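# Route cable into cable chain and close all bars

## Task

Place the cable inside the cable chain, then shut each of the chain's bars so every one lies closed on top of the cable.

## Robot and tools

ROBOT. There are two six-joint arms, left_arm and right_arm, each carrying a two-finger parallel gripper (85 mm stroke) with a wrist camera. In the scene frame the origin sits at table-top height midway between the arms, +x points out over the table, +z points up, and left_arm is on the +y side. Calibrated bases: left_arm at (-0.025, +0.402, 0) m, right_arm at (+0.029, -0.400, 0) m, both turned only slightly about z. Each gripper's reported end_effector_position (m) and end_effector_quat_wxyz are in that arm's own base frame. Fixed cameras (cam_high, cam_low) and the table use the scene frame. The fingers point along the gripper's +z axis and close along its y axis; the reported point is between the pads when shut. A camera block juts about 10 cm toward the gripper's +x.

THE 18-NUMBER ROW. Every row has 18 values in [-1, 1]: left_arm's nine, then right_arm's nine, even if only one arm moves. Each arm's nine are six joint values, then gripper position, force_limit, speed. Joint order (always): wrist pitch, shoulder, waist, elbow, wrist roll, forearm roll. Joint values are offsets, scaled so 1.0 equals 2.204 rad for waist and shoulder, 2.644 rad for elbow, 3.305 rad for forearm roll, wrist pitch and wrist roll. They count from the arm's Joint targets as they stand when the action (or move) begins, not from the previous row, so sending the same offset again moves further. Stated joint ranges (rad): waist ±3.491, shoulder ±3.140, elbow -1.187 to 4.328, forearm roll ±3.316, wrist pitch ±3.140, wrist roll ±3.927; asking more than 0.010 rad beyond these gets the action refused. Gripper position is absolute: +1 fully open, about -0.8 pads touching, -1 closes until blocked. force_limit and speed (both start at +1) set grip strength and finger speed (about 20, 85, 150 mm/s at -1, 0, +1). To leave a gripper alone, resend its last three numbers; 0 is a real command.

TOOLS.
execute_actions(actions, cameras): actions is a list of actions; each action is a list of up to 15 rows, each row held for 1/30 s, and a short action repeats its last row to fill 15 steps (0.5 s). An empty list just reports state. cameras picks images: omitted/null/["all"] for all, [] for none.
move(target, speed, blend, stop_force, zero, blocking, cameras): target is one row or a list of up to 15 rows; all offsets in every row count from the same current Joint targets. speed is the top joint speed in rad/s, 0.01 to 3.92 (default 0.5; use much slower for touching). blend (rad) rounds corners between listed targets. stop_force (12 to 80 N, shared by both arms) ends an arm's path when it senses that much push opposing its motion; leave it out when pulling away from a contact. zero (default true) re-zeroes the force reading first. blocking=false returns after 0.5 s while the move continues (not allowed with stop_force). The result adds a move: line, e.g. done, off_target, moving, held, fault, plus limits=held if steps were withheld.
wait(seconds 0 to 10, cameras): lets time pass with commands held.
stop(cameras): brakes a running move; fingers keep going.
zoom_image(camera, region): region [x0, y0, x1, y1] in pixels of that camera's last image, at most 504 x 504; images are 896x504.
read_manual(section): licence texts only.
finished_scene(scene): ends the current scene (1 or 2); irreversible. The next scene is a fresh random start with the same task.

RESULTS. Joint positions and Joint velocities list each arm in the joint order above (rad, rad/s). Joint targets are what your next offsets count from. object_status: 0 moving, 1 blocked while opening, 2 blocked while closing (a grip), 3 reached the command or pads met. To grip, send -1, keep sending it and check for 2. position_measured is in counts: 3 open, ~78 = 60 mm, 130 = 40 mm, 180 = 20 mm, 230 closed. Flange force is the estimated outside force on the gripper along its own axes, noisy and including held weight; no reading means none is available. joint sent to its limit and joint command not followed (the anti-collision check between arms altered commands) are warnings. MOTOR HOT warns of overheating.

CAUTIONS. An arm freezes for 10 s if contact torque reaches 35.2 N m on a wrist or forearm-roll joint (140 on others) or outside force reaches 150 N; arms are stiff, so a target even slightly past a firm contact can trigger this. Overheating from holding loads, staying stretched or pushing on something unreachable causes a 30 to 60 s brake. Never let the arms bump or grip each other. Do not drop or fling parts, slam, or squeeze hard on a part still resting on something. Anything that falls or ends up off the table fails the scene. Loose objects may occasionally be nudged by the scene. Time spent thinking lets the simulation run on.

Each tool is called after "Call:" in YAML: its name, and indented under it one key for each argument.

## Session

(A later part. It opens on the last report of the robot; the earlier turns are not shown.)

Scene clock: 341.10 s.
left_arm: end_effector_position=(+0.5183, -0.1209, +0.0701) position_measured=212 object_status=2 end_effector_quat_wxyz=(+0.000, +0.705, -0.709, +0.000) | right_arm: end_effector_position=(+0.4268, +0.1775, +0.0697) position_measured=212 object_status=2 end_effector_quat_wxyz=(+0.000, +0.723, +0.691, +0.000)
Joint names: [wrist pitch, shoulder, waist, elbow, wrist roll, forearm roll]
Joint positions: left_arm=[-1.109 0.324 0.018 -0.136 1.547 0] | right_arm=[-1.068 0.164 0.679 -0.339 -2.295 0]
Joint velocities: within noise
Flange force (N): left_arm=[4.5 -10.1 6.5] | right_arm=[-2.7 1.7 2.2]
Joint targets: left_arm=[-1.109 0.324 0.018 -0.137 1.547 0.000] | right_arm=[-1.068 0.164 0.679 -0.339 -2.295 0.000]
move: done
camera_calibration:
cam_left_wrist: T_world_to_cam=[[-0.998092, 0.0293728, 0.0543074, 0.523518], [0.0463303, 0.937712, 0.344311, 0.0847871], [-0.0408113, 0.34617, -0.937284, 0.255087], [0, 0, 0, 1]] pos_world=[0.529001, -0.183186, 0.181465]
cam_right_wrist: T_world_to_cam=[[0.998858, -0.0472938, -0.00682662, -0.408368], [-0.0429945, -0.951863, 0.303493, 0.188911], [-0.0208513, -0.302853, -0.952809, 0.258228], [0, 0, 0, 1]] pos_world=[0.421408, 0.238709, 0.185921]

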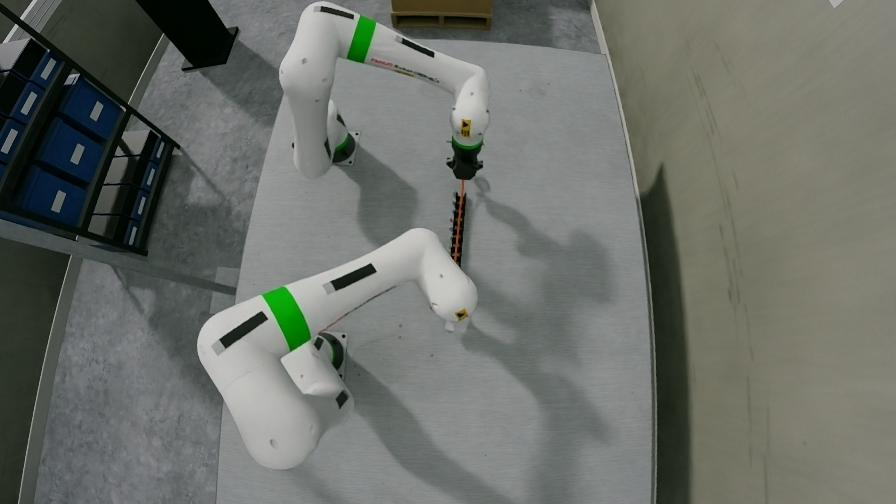

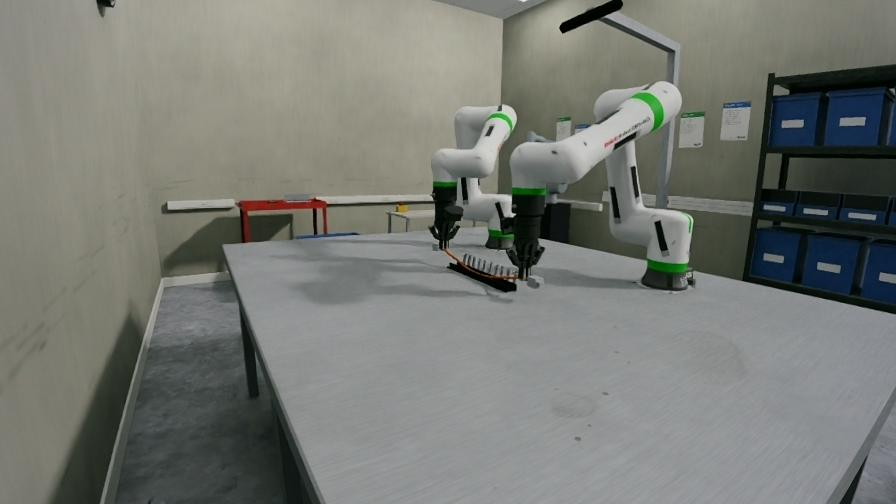

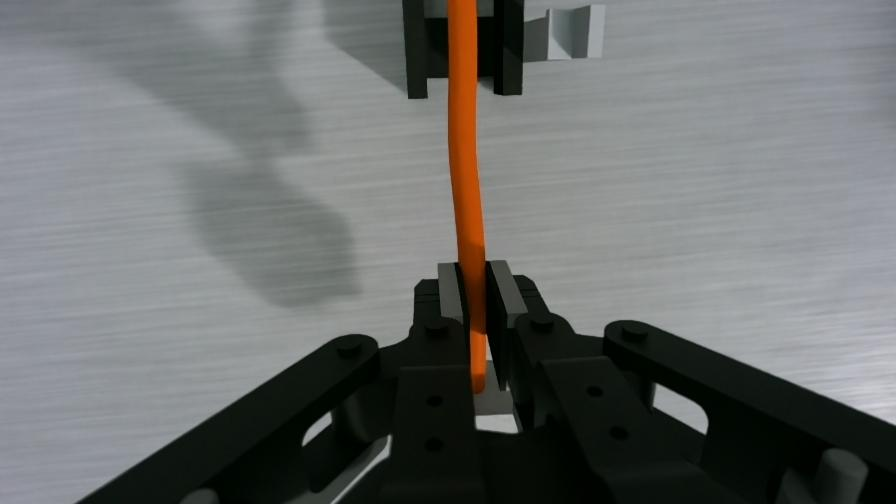

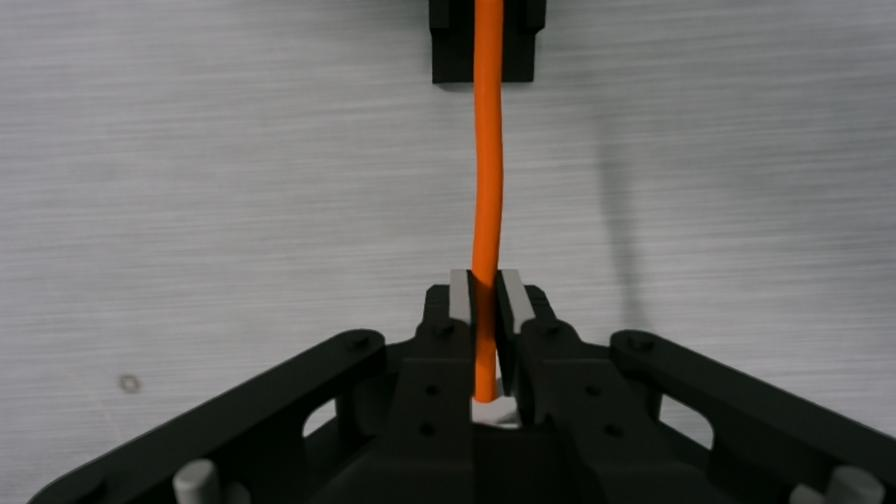

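Call:
move:
  target: [0.0291,0.0217,-0.0002,-0.0186,0,0,-1,-0.5,-1,0.0318,0.0270,0,-0.0172,0,0,-1,-0.5,-1]
  speed: 0.07

Call:
zoom_image:
  camera: "cam_low"
  region: [400, 190, 580, 310]

Call:
zoom_image:
  camera: "cam_high"
  region: [390, 120, 530, 340]

Scene clock: 355.03 s.
left_arm: end_effector_position=(+0.5161, -0.1211, +0.0270) position_measured=212 object_status=2 end_effector_quat_wxyz=(+0.000, +0.705, -0.709, +0.000) | right_arm: end_effector_position=(+0.4269, +0.1776, +0.0267) position_measured=212 object_status=2 end_effector_quat_wxyz=(+0.000, +0.723, +0.691, +0.000)
Joint names: [wrist pitch, shoulder, waist, elbow, wrist roll, forearm roll]
Joint positions: left_arm=[-1.013 0.372 0.017 -0.186 1.547 0] | right_arm=[-0.963 0.224 0.679 -0.384 -2.295 0]
Joint velocities: within noise
Flange force (N): left_arm=[-0.9 -9.4 6.1] | right_arm=[-9.2 2.2 1.4]
Joint targets: left_arm=[-1.013 0.372 0.017 -0.186 1.547 0.000] | right_arm=[-0.963 0.224 0.679 -0.384 -2.295 0.000]
move: done
camera_calibration:
cam_left_wrist: T_world_to_cam=[[-0.998035, 0.0298177, 0.0551153, 0.523609], [0.0470261, 0.937699, 0.344252, 0.099649], [-0.0414168, 0.346168, -0.937258, 0.215019], [0, 0, 0, 1]] pos_world=[0.5268, -0.183486, 0.138365]
cam_right_wrist: T_world_to_cam=[[0.998858, -0.0473223, -0.00660724, -0.408881], [-0.0430883, -0.951861, 0.303486, 0.202105], [-0.0206508, -0.302855, -0.952813, 0.217208], [0, 0, 0, 1]] pos_world=[0.421608, 0.238809, 0.142921]

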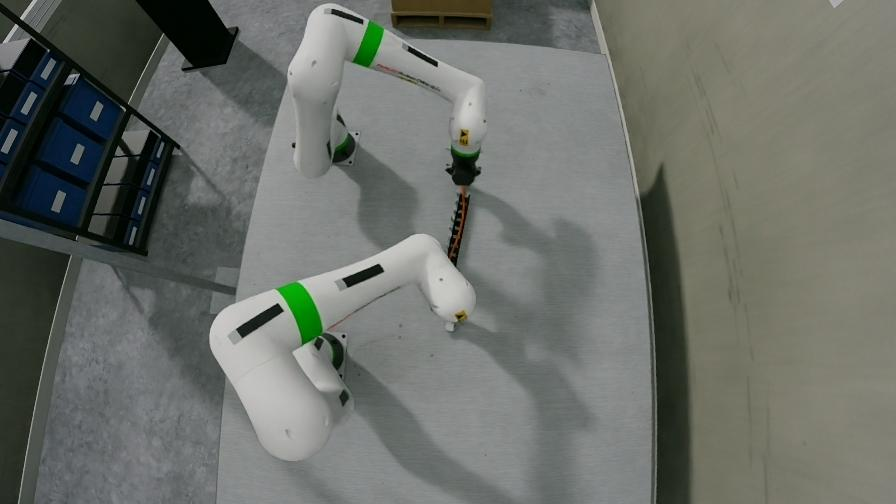

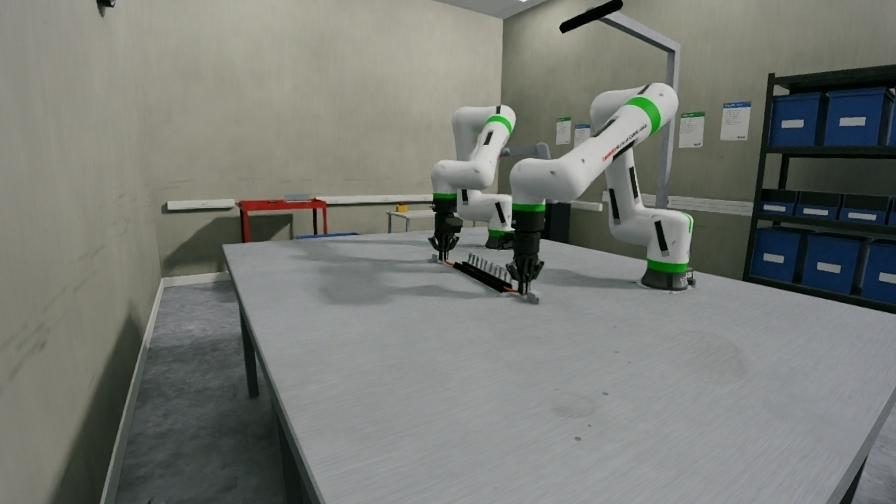

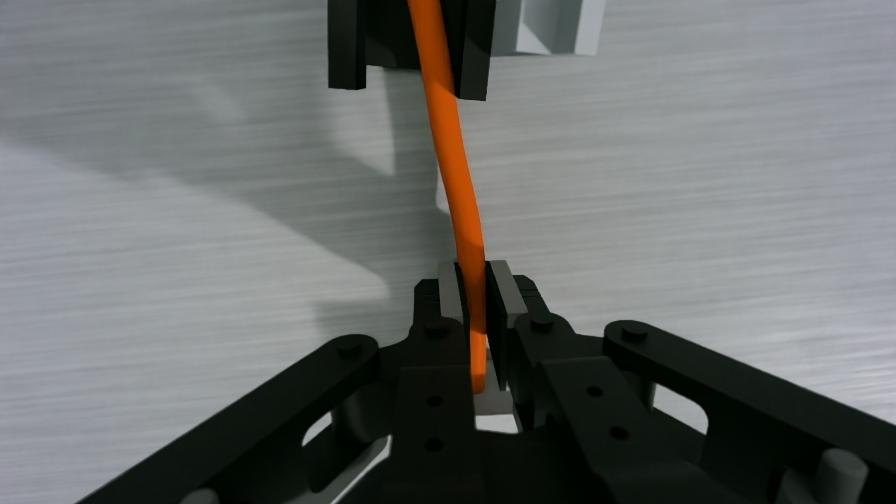

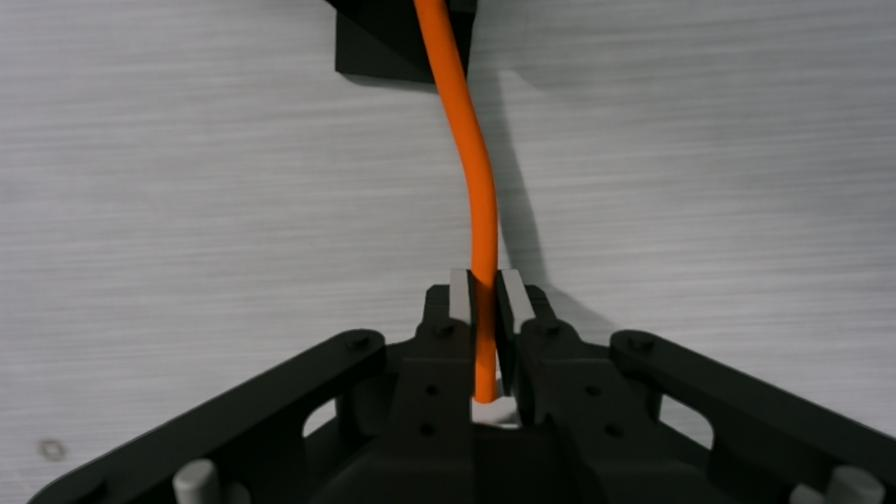

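Scaled by 2.800 from the camera's 896x504 image, which has a finer 1280x720 frame.

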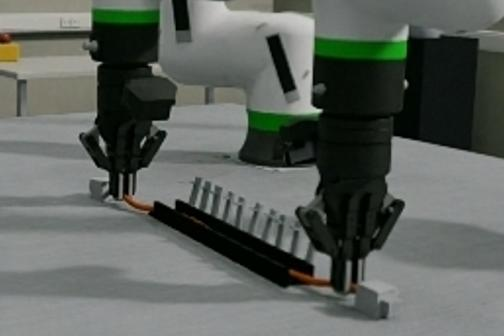

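Scaled by 2.291 from the camera's 896x504 image, which has a finer 1280x720 frame.

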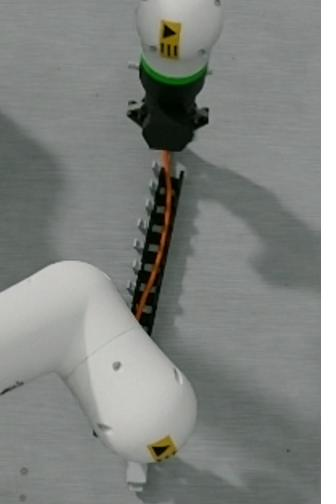

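Call:
move:
  target: [0.0002,-0.0009,0.0035,-0.0010,-0.0024,0,-1,-0.5,-1,0.0002,-0.0015,-0.0032,-0.0015,0.0021,0,-1,-0.5,-1]
  speed: 0.01
  cameras: ["cam_high","cam_left_wrist","cam_right_wrist"]

Call:
zoom_image:
  camera: "cam_high"
  region: [390, 120, 530, 340]

Scene clock: 402.53 s.
left_arm: end_effector_position=(+0.5161, -0.1172, +0.0271) position_measured=212 object_status=2 end_effector_quat_wxyz=(+0.000, +0.705, -0.709, +0.000) | right_arm: end_effector_position=(+0.4270, +0.1737, +0.0268) position_measured=212 object_status=2 end_effector_quat_wxyz=(+0.000, +0.723, +0.691, +0.000)
Joint names: [wrist pitch, shoulder, waist, elbow, wrist roll, forearm roll]
Joint positions: left_arm=[-1.012 0.37 0.025 -0.188 1.539 0] | right_arm=[-0.962 0.22 0.672 -0.388 -2.288 0]
Joint velocities: within noise
Flange force (N): left_arm=[4.0 -8.7 6.6] | right_arm=[-3.1 1.6 1.5]
Joint targets: left_arm=[-1.012 0.370 0.025 -0.188 1.539 0.000] | right_arm=[-0.962 0.220 0.672 -0.388 -2.288 0.000]
move: done
camera_calibration:
cam_left_wrist: T_world_to_cam=[[-0.998029, 0.0300396, 0.0550926, 0.523525], [0.0472264, 0.93769, 0.344247, 0.0957573], [-0.0413187, 0.346171, -0.937261, 0.213678], [0, 0, 0, 1]] pos_world=[0.5268, -0.179486, 0.138465]
cam_right_wrist: T_world_to_cam=[[0.998851, -0.047448, -0.00667127, -0.409029], [-0.0431886, -0.951855, 0.303491, 0.198338], [-0.0207501, -0.302855, -0.952811, 0.216038], [0, 0, 0, 1]] pos_world=[0.421608, 0.234809, 0.142921]
Images, in order (width x height): cam_high 896x504, cam_left_wrist 896x504, cam_right_wrist 896x504.

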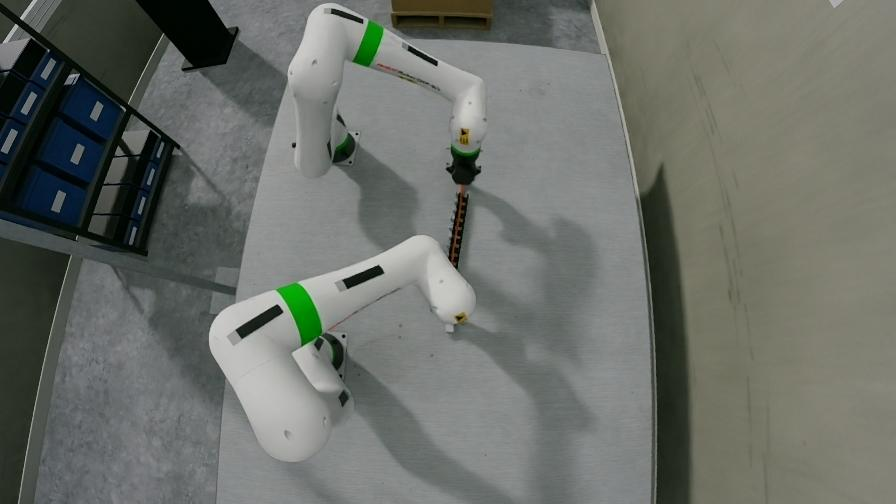

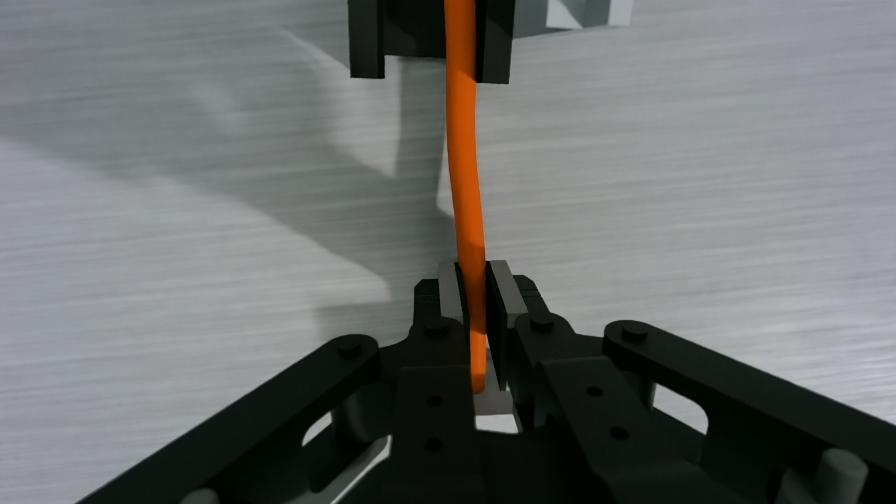

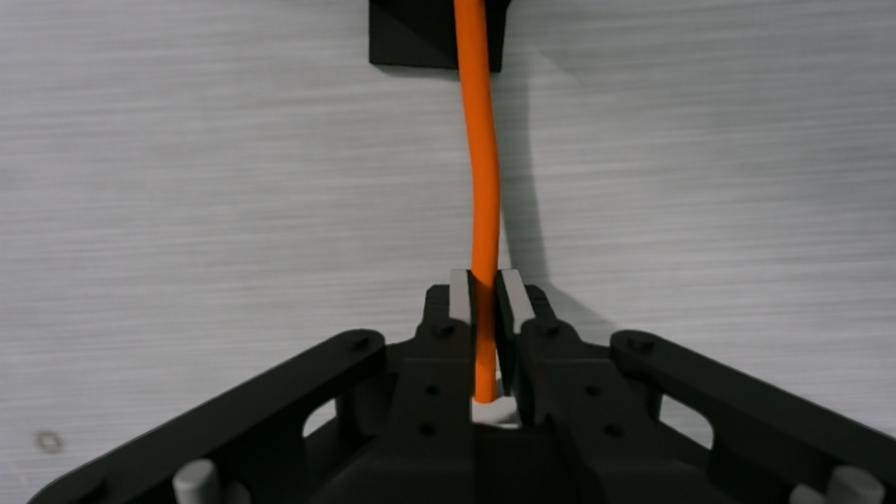

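Scaled by 2.291 from the camera's 896x504 image, which has a finer 1280x720 frame.

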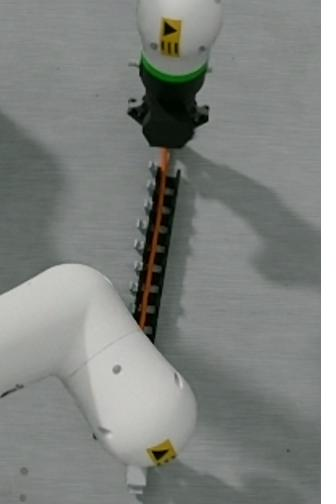

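Call:
move:
  target: [0,0,0,0,0,0,-0.1,-0.5,-1,0,0,0,0,0,0,-0.1,-0.5,-1]
  cameras: ["cam_left_wrist","cam_right_wrist"]

Scene clock: 409.20 s.
left_arm: end_effector_position=(+0.5161, -0.1172, +0.0271) position_measured=141 object_status=0 end_effector_quat_wxyz=(+0.000, +0.705, -0.709, +0.000) | right_arm: end_effector_position=(+0.4270, +0.1736, +0.0268) position_measured=141 object_status=0 end_effector_quat_wxyz=(+0.000, +0.723, +0.691, +0.000)
Joint names: [wrist pitch, shoulder, waist, elbow, wrist roll, forearm roll]
Joint positions: left_arm=[-1.012 0.37 0.025 -0.188 1.539 0] | right_arm=[-0.962 0.22 0.672 -0.388 -2.288 0]
Joint velocities: within noise
Flange force (N): left_arm=[4.6 -8.5 6.5] | right_arm=[-2.8 2.1 1.8]
Joint targets: left_arm=[-1.012 0.370 0.025 -0.188 1.539 0.000] | right_arm=[-0.962 0.220 0.672 -0.388 -2.288 0.000]
move: done
camera_calibration:
cam_left_wrist: T_world_to_cam=[[-0.998029, 0.0300396, 0.0550926, 0.523525], [0.0472264, 0.93769, 0.344247, 0.0957573], [-0.0413187, 0.346171, -0.937261, 0.213678], [0, 0, 0, 1]] pos_world=[0.5268, -0.179486, 0.138465]
cam_right_wrist: T_world_to_cam=[[0.998851, -0.047448, -0.00667127, -0.409029], [-0.0431886, -0.951855, 0.303491, 0.198338], [-0.0207501, -0.302855, -0.952811, 0.216038], [0, 0, 0, 1]] pos_world=[0.421608, 0.234809, 0.142921]
Images, in order (width x height): cam_left_wrist 896x504, cam_right_wrist 896x504.

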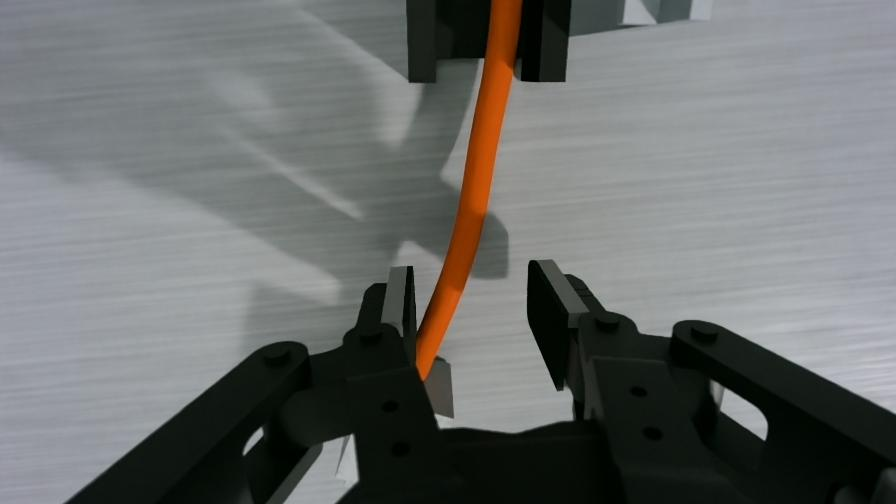

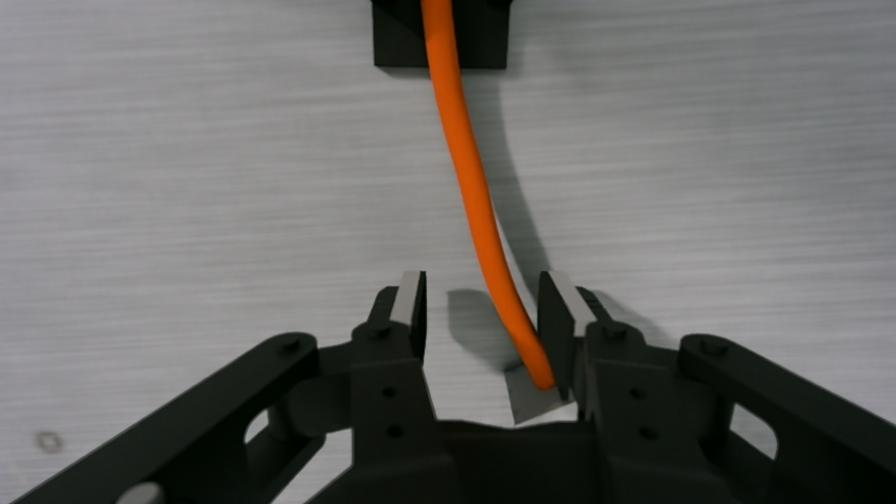

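Call:
move:
  target: [0,0,0,0,0,0,1,-0.5,-1,0,0,0,0,0,0,1,-0.5,-1]
  cameras: ["cam_left_wrist","cam_right_wrist"]

Scene clock: 416.80 s.
left_arm: end_effector_position=(+0.5161, -0.1172, +0.0271) position_measured=3 object_status=0 end_effector_quat_wxyz=(+0.000, +0.705, -0.709, +0.000) | right_arm: end_effector_position=(+0.4270, +0.1736, +0.0268) position_measured=3 object_status=0 end_effector_quat_wxyz=(+0.000, +0.723, +0.691, +0.000)
Joint names: [wrist pitch, shoulder, waist, elbow, wrist roll, forearm roll]
Joint positions: left_arm=[-1.012 0.37 0.025 -0.188 1.539 0] | right_arm=[-0.962 0.22 0.672 -0.388 -2.288 0]
Joint velocities: within noise
Flange force (N): left_arm=[5.1 -10.0 6.5] | right_arm=[-3.0 1.7 1.7]
Joint targets: left_arm=[-1.012 0.370 0.025 -0.188 1.539 0.000] | right_arm=[-0.962 0.220 0.672 -0.388 -2.288 0.000]
move: done
camera_calibration:
cam_left_wrist: T_world_to_cam=[[-0.998029, 0.0300396, 0.0550926, 0.523525], [0.0472264, 0.93769, 0.344247, 0.0957573], [-0.0413187, 0.346171, -0.937261, 0.213678], [0, 0, 0, 1]] pos_world=[0.5268, -0.179486, 0.138465]
cam_right_wrist: T_world_to_cam=[[0.998851, -0.047448, -0.00667127, -0.409029], [-0.0431886, -0.951855, 0.303491, 0.198338], [-0.0207501, -0.302855, -0.952811, 0.216038], [0, 0, 0, 1]] pos_world=[0.421608, 0.234809, 0.142921]
Images, in order (width x height): cam_left_wrist 896x504, cam_right_wrist 896x504.

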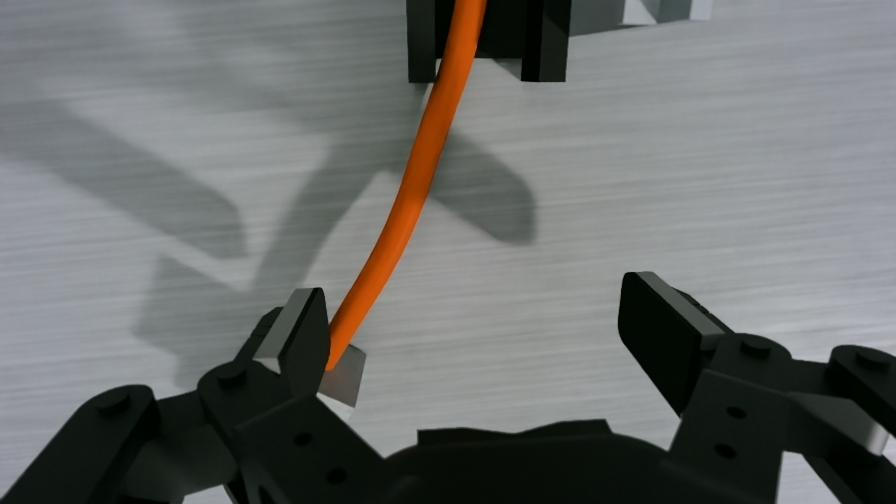

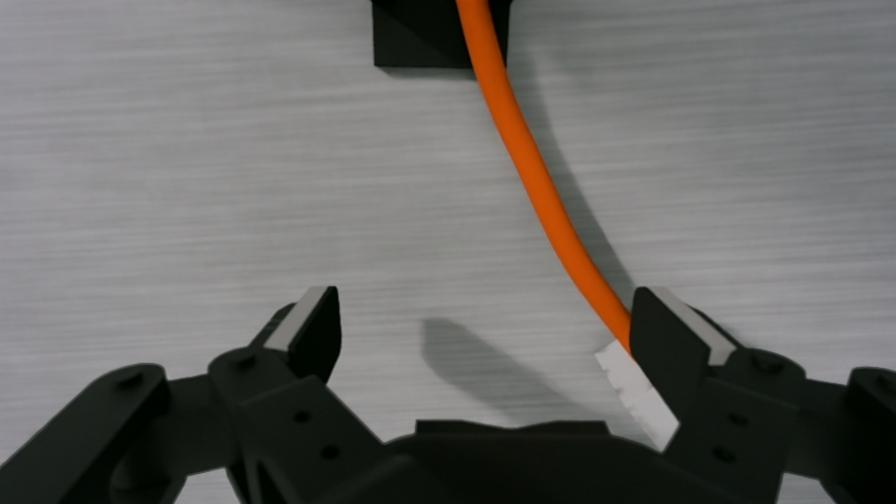

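Call:
move:
  target:
    - [-0.00127,0.0059,0,0.0065,0,0,1,-0.5,-1,-0.00097,0.00554,-0.00386,0.00582,0.00257,0,1,-0.5,-1]
    - [-0.0186,-0.0098,0,0.0148,0,0,1,-0.5,-1,-0.0202,-0.0114,-0.00386,0.0156,0.00257,0,1,-0.5,-1]
    - [-0.0504,-0.0316,0,0.0366,0,0,1,-0.5,-1,-0.055,-0.0372,-0.00386,0.0374,0.00257,0,1,-0.5,-1]
  speed: [0.03,0.05,0.1]

Scene clock: 492.43 s.
left_arm: end_effector_position=(+0.5218, -0.1170, +0.1000) position_measured=3 object_status=3 end_effector_quat_wxyz=(+0.000, +0.705, -0.709, +0.000) | right_arm: end_effector_position=(+0.4325, +0.1732, +0.1002) position_measured=3 object_status=3 end_effector_quat_wxyz=(+0.000, +0.723, +0.691, -0.001)
Joint names: [wrist pitch, shoulder, waist, elbow, wrist roll, forearm roll]
Joint positions: left_arm=[-1.179 0.3 0.025 -0.092 1.539 0] | right_arm=[-1.144 0.138 0.663 -0.29 -2.28 0]
Joint velocities: within noise
Flange force (N): left_arm=[4.4 -10.0 4.6] | right_arm=[-3.2 1.1 2.1]
Joint targets: left_arm=[-1.179 0.300 0.025 -0.092 1.539 0.000] | right_arm=[-1.144 0.138 0.663 -0.289 -2.280 0.000]
move: done
camera_calibration:
cam_left_wrist: T_world_to_cam=[[-0.998016, 0.0300621, 0.0553143, 0.525144], [0.0473239, 0.93769, 0.344234, 0.0702496], [-0.0415193, 0.346169, -0.937253, 0.28231], [0, 0, 0, 1]] pos_world=[0.532499, -0.179386, 0.211365]
cam_right_wrist: T_world_to_cam=[[0.998849, -0.0473851, -0.00740383, -0.414006], [-0.0428947, -0.951697, 0.304028, 0.175613], [-0.0214526, -0.303361, -0.952634, 0.286444], [0, 0, 0, 1]] pos_world=[0.427207, 0.234409, 0.21642]

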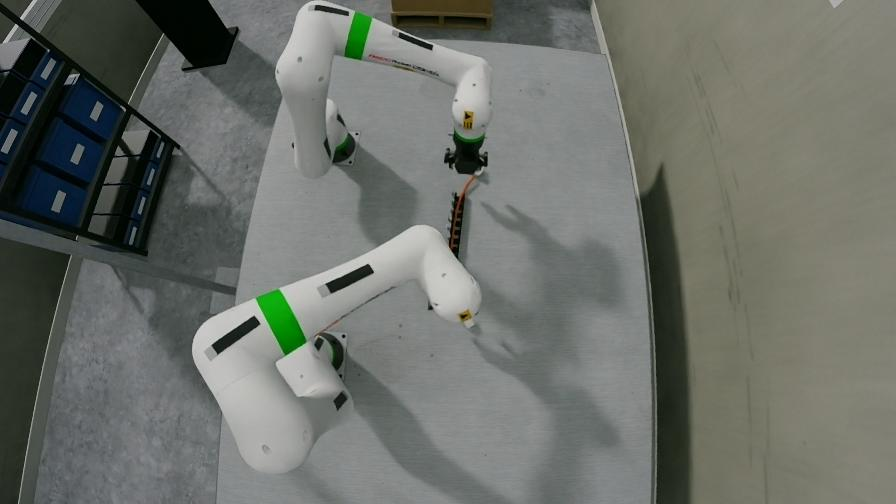

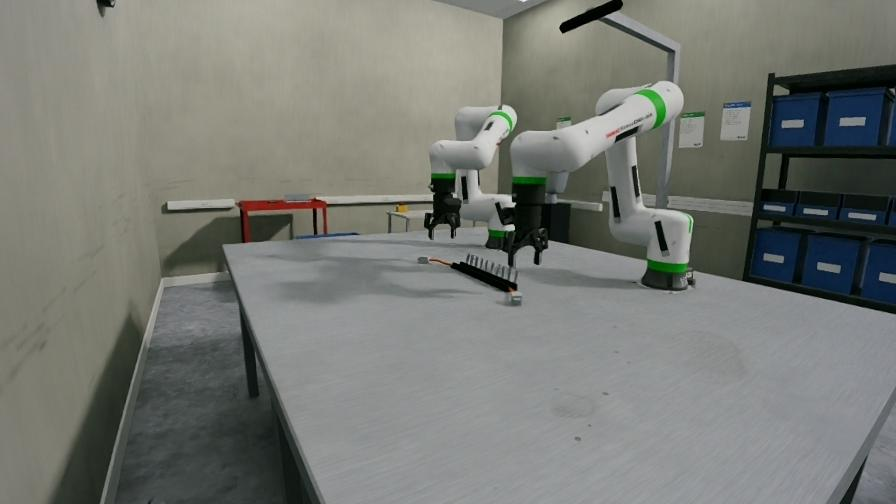

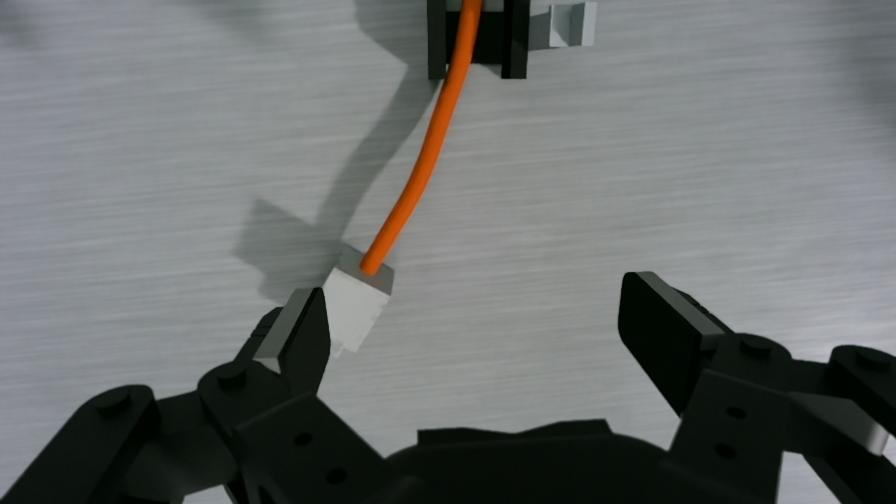

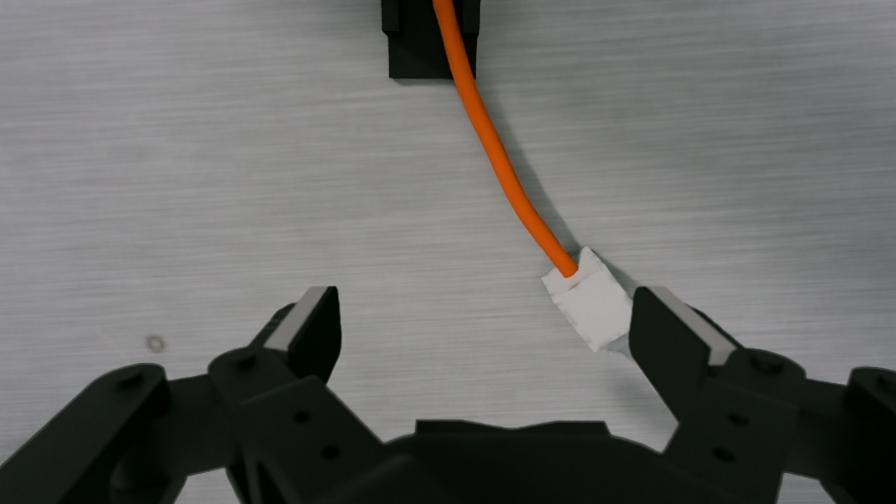

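Call:
move:
  target:
    - [-0.0408,-0.025,0,0.0303,0,0,-1,-0.5,0,-0.0421,-0.0227,0,0.0337,0,0,-1,-0.5,0]
    - [-0.0408,-0.025,0.1588,0.0303,0,0,-1,-0.5,0,-0.0436,-0.0108,0.1227,0.0455,0.3923,0,-1,-0.5,0]
  speed: [0.25,0.8]
  blend: [0.03,0]

Scene clock: 518.27 s.
left_arm: end_effector_position=(+0.5274, +0.0678, +0.1612) position_measured=232 object_status=3 end_effector_quat_wxyz=(+0.000, +0.817, -0.576, +0.000) | right_arm: end_effector_position=(+0.3776, +0.2920, +0.1595) position_measured=232 object_status=3 end_effector_quat_wxyz=(+0.000, +0.025, +1.000, +0.000)
Joint names: [wrist pitch, shoulder, waist, elbow, wrist roll, forearm roll]
Joint positions: left_arm=[-1.314 0.245 0.375 -0.011 1.539 0] | right_arm=[-1.288 0.115 0.934 -0.169 -0.983 0]
Joint velocities: within noise
Flange force (N): left_arm=[4.9 -9.5 3.5] | right_arm=[-1.1 -2.8 1.8]
Joint targets: left_arm=[-1.314 0.245 0.375 -0.011 1.539 0.000] | right_arm=[-1.288 0.115 0.934 -0.169 -0.983 0.000]
move: done
camera_calibration:
cam_left_wrist: T_world_to_cam=[[-0.947858, -0.313918, 0.0549575, 0.518772], [-0.277121, 0.89703, 0.344297, 0.0494761], [-0.157379, 0.311115, -0.937251, 0.339408], [0, 0, 0, 1]] pos_world=[0.558849, 0.0128751, 0.272565]
cam_right_wrist: T_world_to_cam=[[0.0510451, 0.998671, -0.00712458, -0.300721], [0.951983, -0.0464999, 0.3026, -0.371389], [0.301867, -0.0222287, -0.953091, 0.173627], [0, 0, 0, 1]] pos_world=[0.316494, 0.286912, 0.275722]

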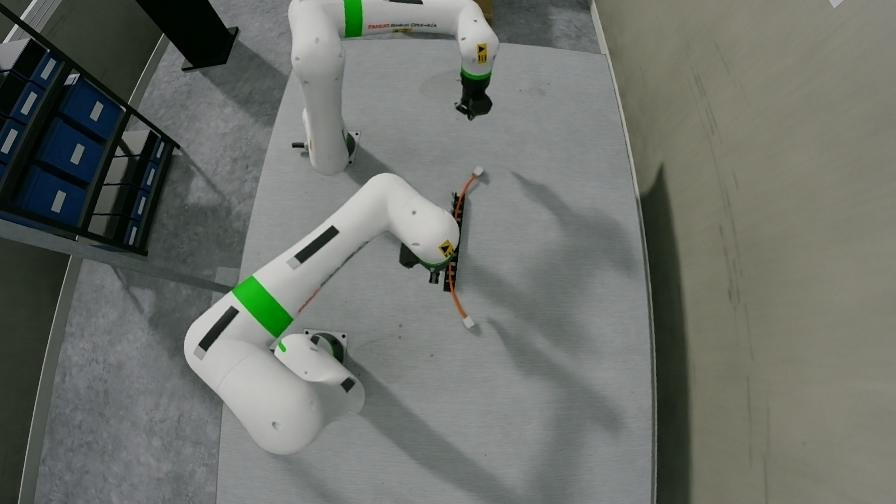

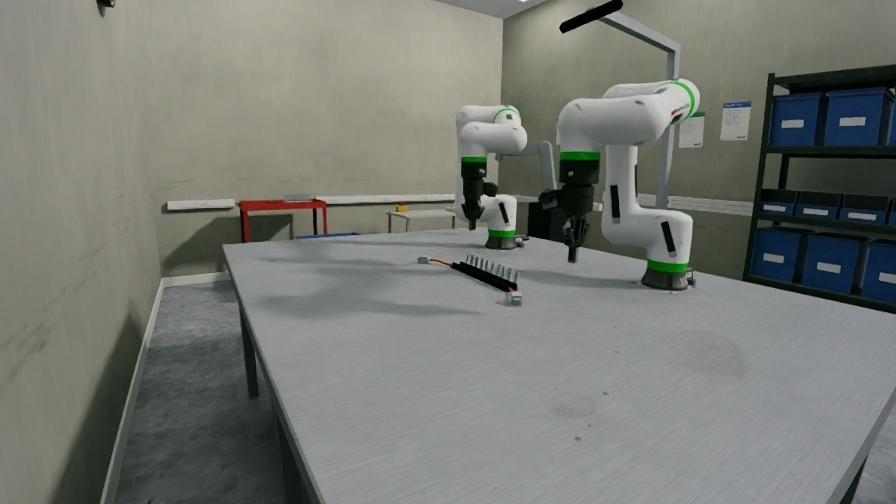

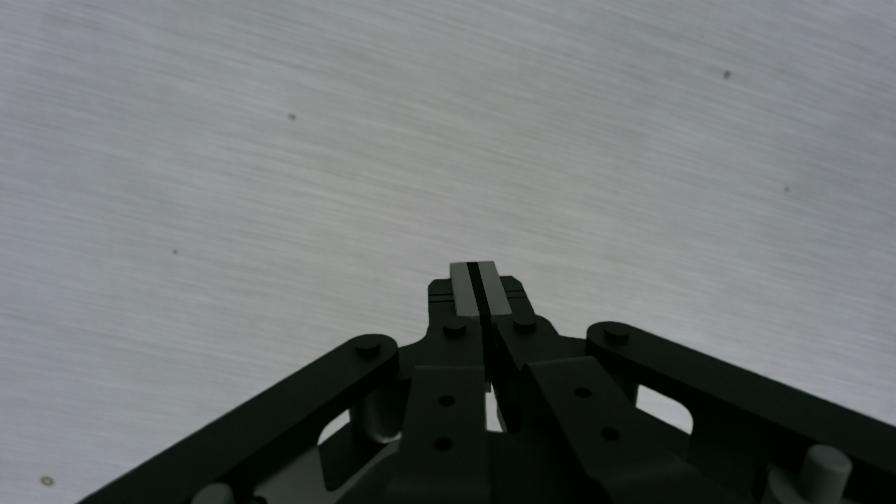

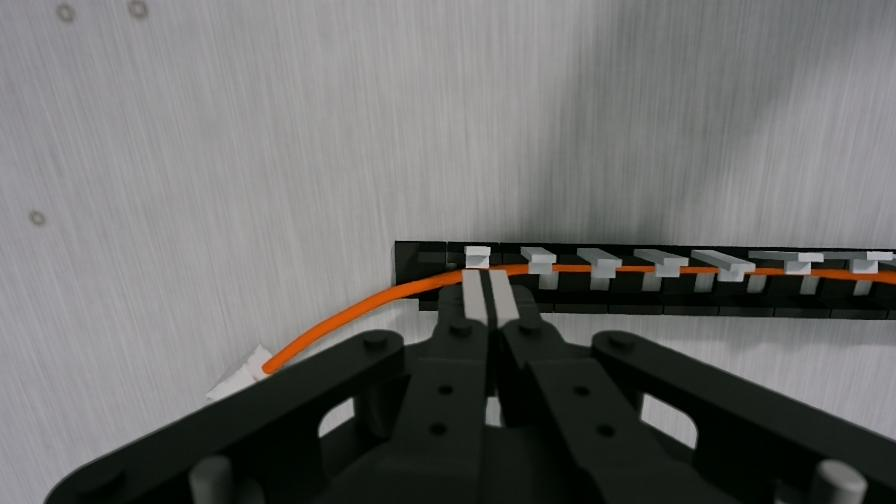

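Call:
zoom_image:
  camera: "cam_right_wrist"
  region: [380, 220, 896, 340]

Call:
zoom_image:
  camera: "cam_right_wrist"
  region: [380, 220, 640, 340]

Region (380, 220, 896, 340) is 516x120 pixels. A region can be at most 504 by 504 pixels.

Scaled by 1.938 from the camera's 896x504 image, which has a finer 1280x720 frame.

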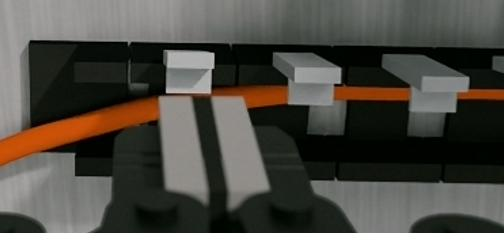

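Call:
move:
  target:
    - [0,0,0,0,0,0,-1,-0.5,0,0.0435,0.0161,0.0106,-0.0405,-0.0104,0,-1,-0.5,0]
    - [0,0,0,0,0,0,-1,-0.5,0,0.0777,0.0414,0.0106,-0.0621,-0.0104,0,-1,-0.5,0]
  speed: [0.25,0.2]
  blend: [0.02,0]
  cameras: ["cam_right_wrist"]

Call:
zoom_image:
  camera: "cam_right_wrist"
  region: [320, 180, 720, 400]

Scene clock: 581.27 s.
left_arm: end_effector_position=(+0.5273, +0.0678, +0.1612) position_measured=232 object_status=3 end_effector_quat_wxyz=(+0.000, +0.817, -0.576, +0.000) | right_arm: end_effector_position=(+0.3670, +0.2954, +0.0531) position_measured=232 object_status=3 end_effector_quat_wxyz=(+0.000, +0.030, +1.000, +0.000)
Joint names: [wrist pitch, shoulder, waist, elbow, wrist roll, forearm roll]
Joint positions: left_arm=[-1.314 0.245 0.375 -0.011 1.539 0] | right_arm=[-1.031 0.206 0.957 -0.333 -1.017 0]
Joint velocities: within noise
Flange force (N): left_arm=[4.8 -10.1 3.1] | right_arm=[-2.4 -2.6 1.3]
Joint targets: left_arm=[-1.314 0.245 0.375 -0.011 1.539 0.000] | right_arm=[-1.031 0.206 0.957 -0.333 -1.017 0.000]
move: done
camera_calibration:
cam_right_wrist: T_world_to_cam=[[0.0621252, 0.998051, -0.0059014, -0.308351], [0.951148, -0.0574119, 0.30335, -0.325436], [0.30242, -0.0244588, -0.952861, 0.0760038], [0, 0, 0, 1]] pos_world=[0.305709, 0.290925, 0.169322]
Images, in order (width x height): cam_right_wrist 896x504.

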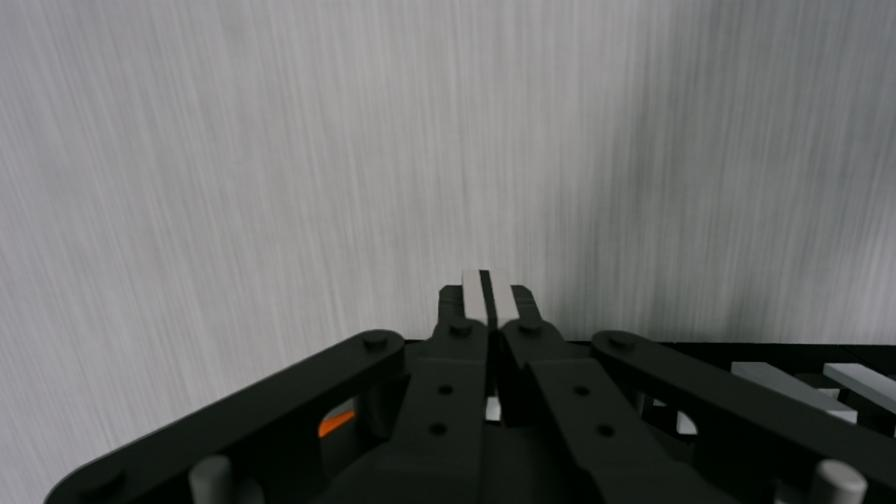

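Scaled by 1.260 from the camera's 896x504 image, which has a finer 1280x720 frame.

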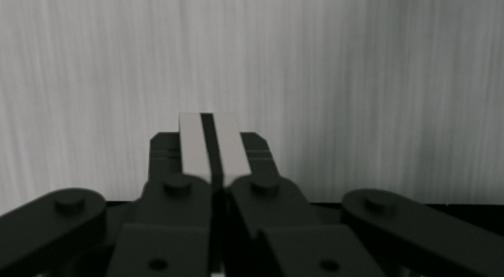

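Call:
move:
  target:
    - [0,0,0,0,0,0,-1,-0.5,0,-0.0087,0.0466,-0.0470,0.0497,0.0313,0,-1,-0.5,0]
    - [0,0,0,0,0,0,-1,-0.5,0,0.0017,0.0571,-0.0470,0.0454,0.0313,0,-1,-0.5,0]
  speed: [0.08,0.015]
  stop_force: 25
  cameras: ["cam_right_wrist"]

Call:
zoom_image:
  camera: "cam_right_wrist"
  region: [320, 120, 720, 340]

Scene clock: 592.37 s.
left_arm: end_effector_position=(+0.5273, +0.0678, +0.1612) position_measured=232 object_status=3 end_effector_quat_wxyz=(+0.000, +0.817, -0.576, +0.000) | right_arm: end_effector_position=(+0.4270, +0.2920, +0.0436) position_measured=232 object_status=3 end_effector_quat_wxyz=(+0.000, +0.030, +1.000, +0.000)
Joint names: [wrist pitch, shoulder, waist, elbow, wrist roll, forearm roll]
Joint positions: left_arm=[-1.314 0.245 0.375 -0.011 1.539 0] | right_arm=[-1.039 0.323 0.854 -0.209 -0.914 0]
Joint velocities: within noise
Flange force (N): left_arm=[3.9 -10.1 3.0] | right_arm=[10.1 -7.9 -38.8]
Joint targets: left_arm=[-1.314 0.245 0.375 -0.011 1.539 0.000] | right_arm=[-1.039 0.323 0.854 -0.209 -0.914 0.000]
move: contact (right_arm); path passed 1 of 2 targets; right_arm: the wrist pitch is farthest, 0.014 rad from its target
camera_calibration:
cam_right_wrist: T_world_to_cam=[[0.0622553, 0.998042, -0.00595717, -0.308678], [0.951111, -0.0575166, 0.303448, -0.379796], [0.302511, -0.0245571, -0.95283, 0.0487107], [0, 0, 0, 1]] pos_world=[0.365709, 0.287425, 0.159822]
Images, in order (width x height): cam_right_wrist 896x504.

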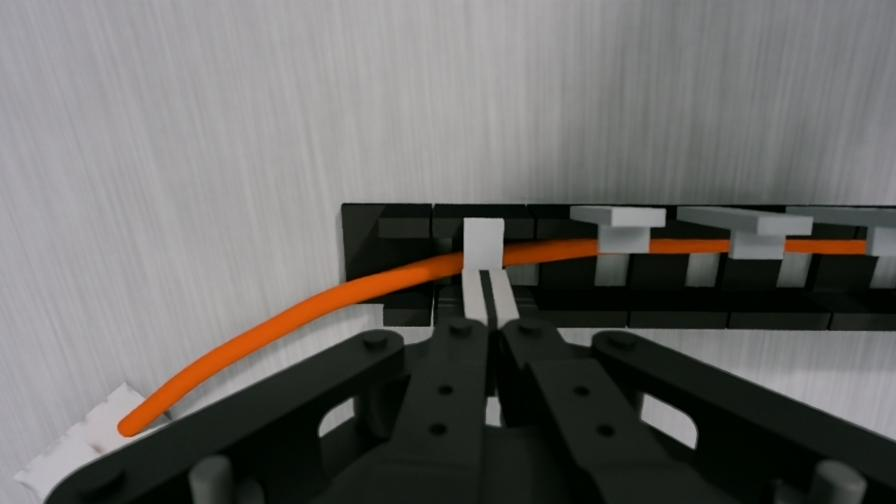

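Scaled by 1.260 from the camera's 896x504 image, which has a finer 1280x720 frame.

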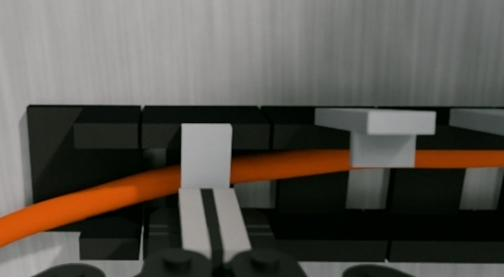

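Call:
move:
  target:
    - [0,0,0,0,0,0,-1,-0.5,0,-0.0387,-0.0289,0,0.0244,0,0,-1,-0.5,0]
    - [0,0,0,0,0,0,-1,-0.5,0,-0.0349,-0.0544,0.0628,-0.0017,-0.0419,0,-1,-0.5,0]
    - [0,0,0,0,0,0,-1,-0.5,0,-0.0015,-0.0301,0.0628,-0.0231,-0.0419,0,-1,-0.5,0]
  speed: [0.2,0.3,0.2]
  blend: [0.03,0.02,0]
  cameras: ["cam_right_wrist"]

Scene clock: 673.07 s.
left_arm: end_effector_position=(+0.5273, +0.0678, +0.1612) position_measured=232 object_status=3 end_effector_quat_wxyz=(+0.000, +0.817, -0.576, +0.000) | right_arm: end_effector_position=(+0.3691, +0.3273, +0.0533) position_measured=232 object_status=3 end_effector_quat_wxyz=(+0.000, +0.030, +1.000, +0.000)
Joint names: [wrist pitch, shoulder, waist, elbow, wrist roll, forearm roll]
Joint positions: left_arm=[-1.314 0.245 0.375 -0.011 1.539 0] | right_arm=[-1.044 0.256 0.992 -0.27 -1.052 0]
Joint velocities: within noise
Flange force (N): left_arm=[4.9 -10.1 3.6] | right_arm=[-2.4 -2.0 1.4]
Joint targets: left_arm=[-1.314 0.245 0.375 -0.011 1.539 0.000] | right_arm=[-1.044 0.256 0.992 -0.270 -1.052 0.000]
move: done
camera_calibration:
cam_right_wrist: T_world_to_cam=[[0.0623511, 0.998039, -0.00560548, -0.340335], [0.951065, -0.0577116, 0.303553, -0.325581], [0.302634, -0.0242581, -0.952798, 0.0761958], [0, 0, 0, 1]] pos_world=[0.307809, 0.322726, 0.169522]
Images, in order (width x height): cam_right_wrist 896x504.

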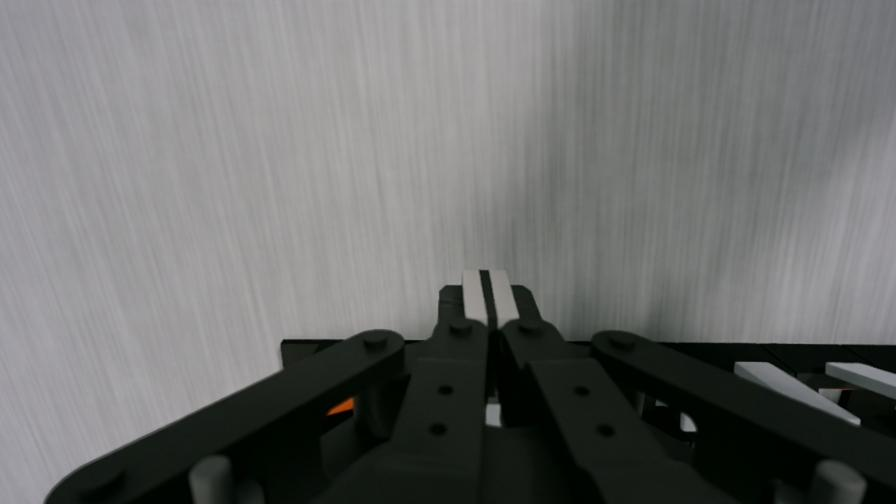

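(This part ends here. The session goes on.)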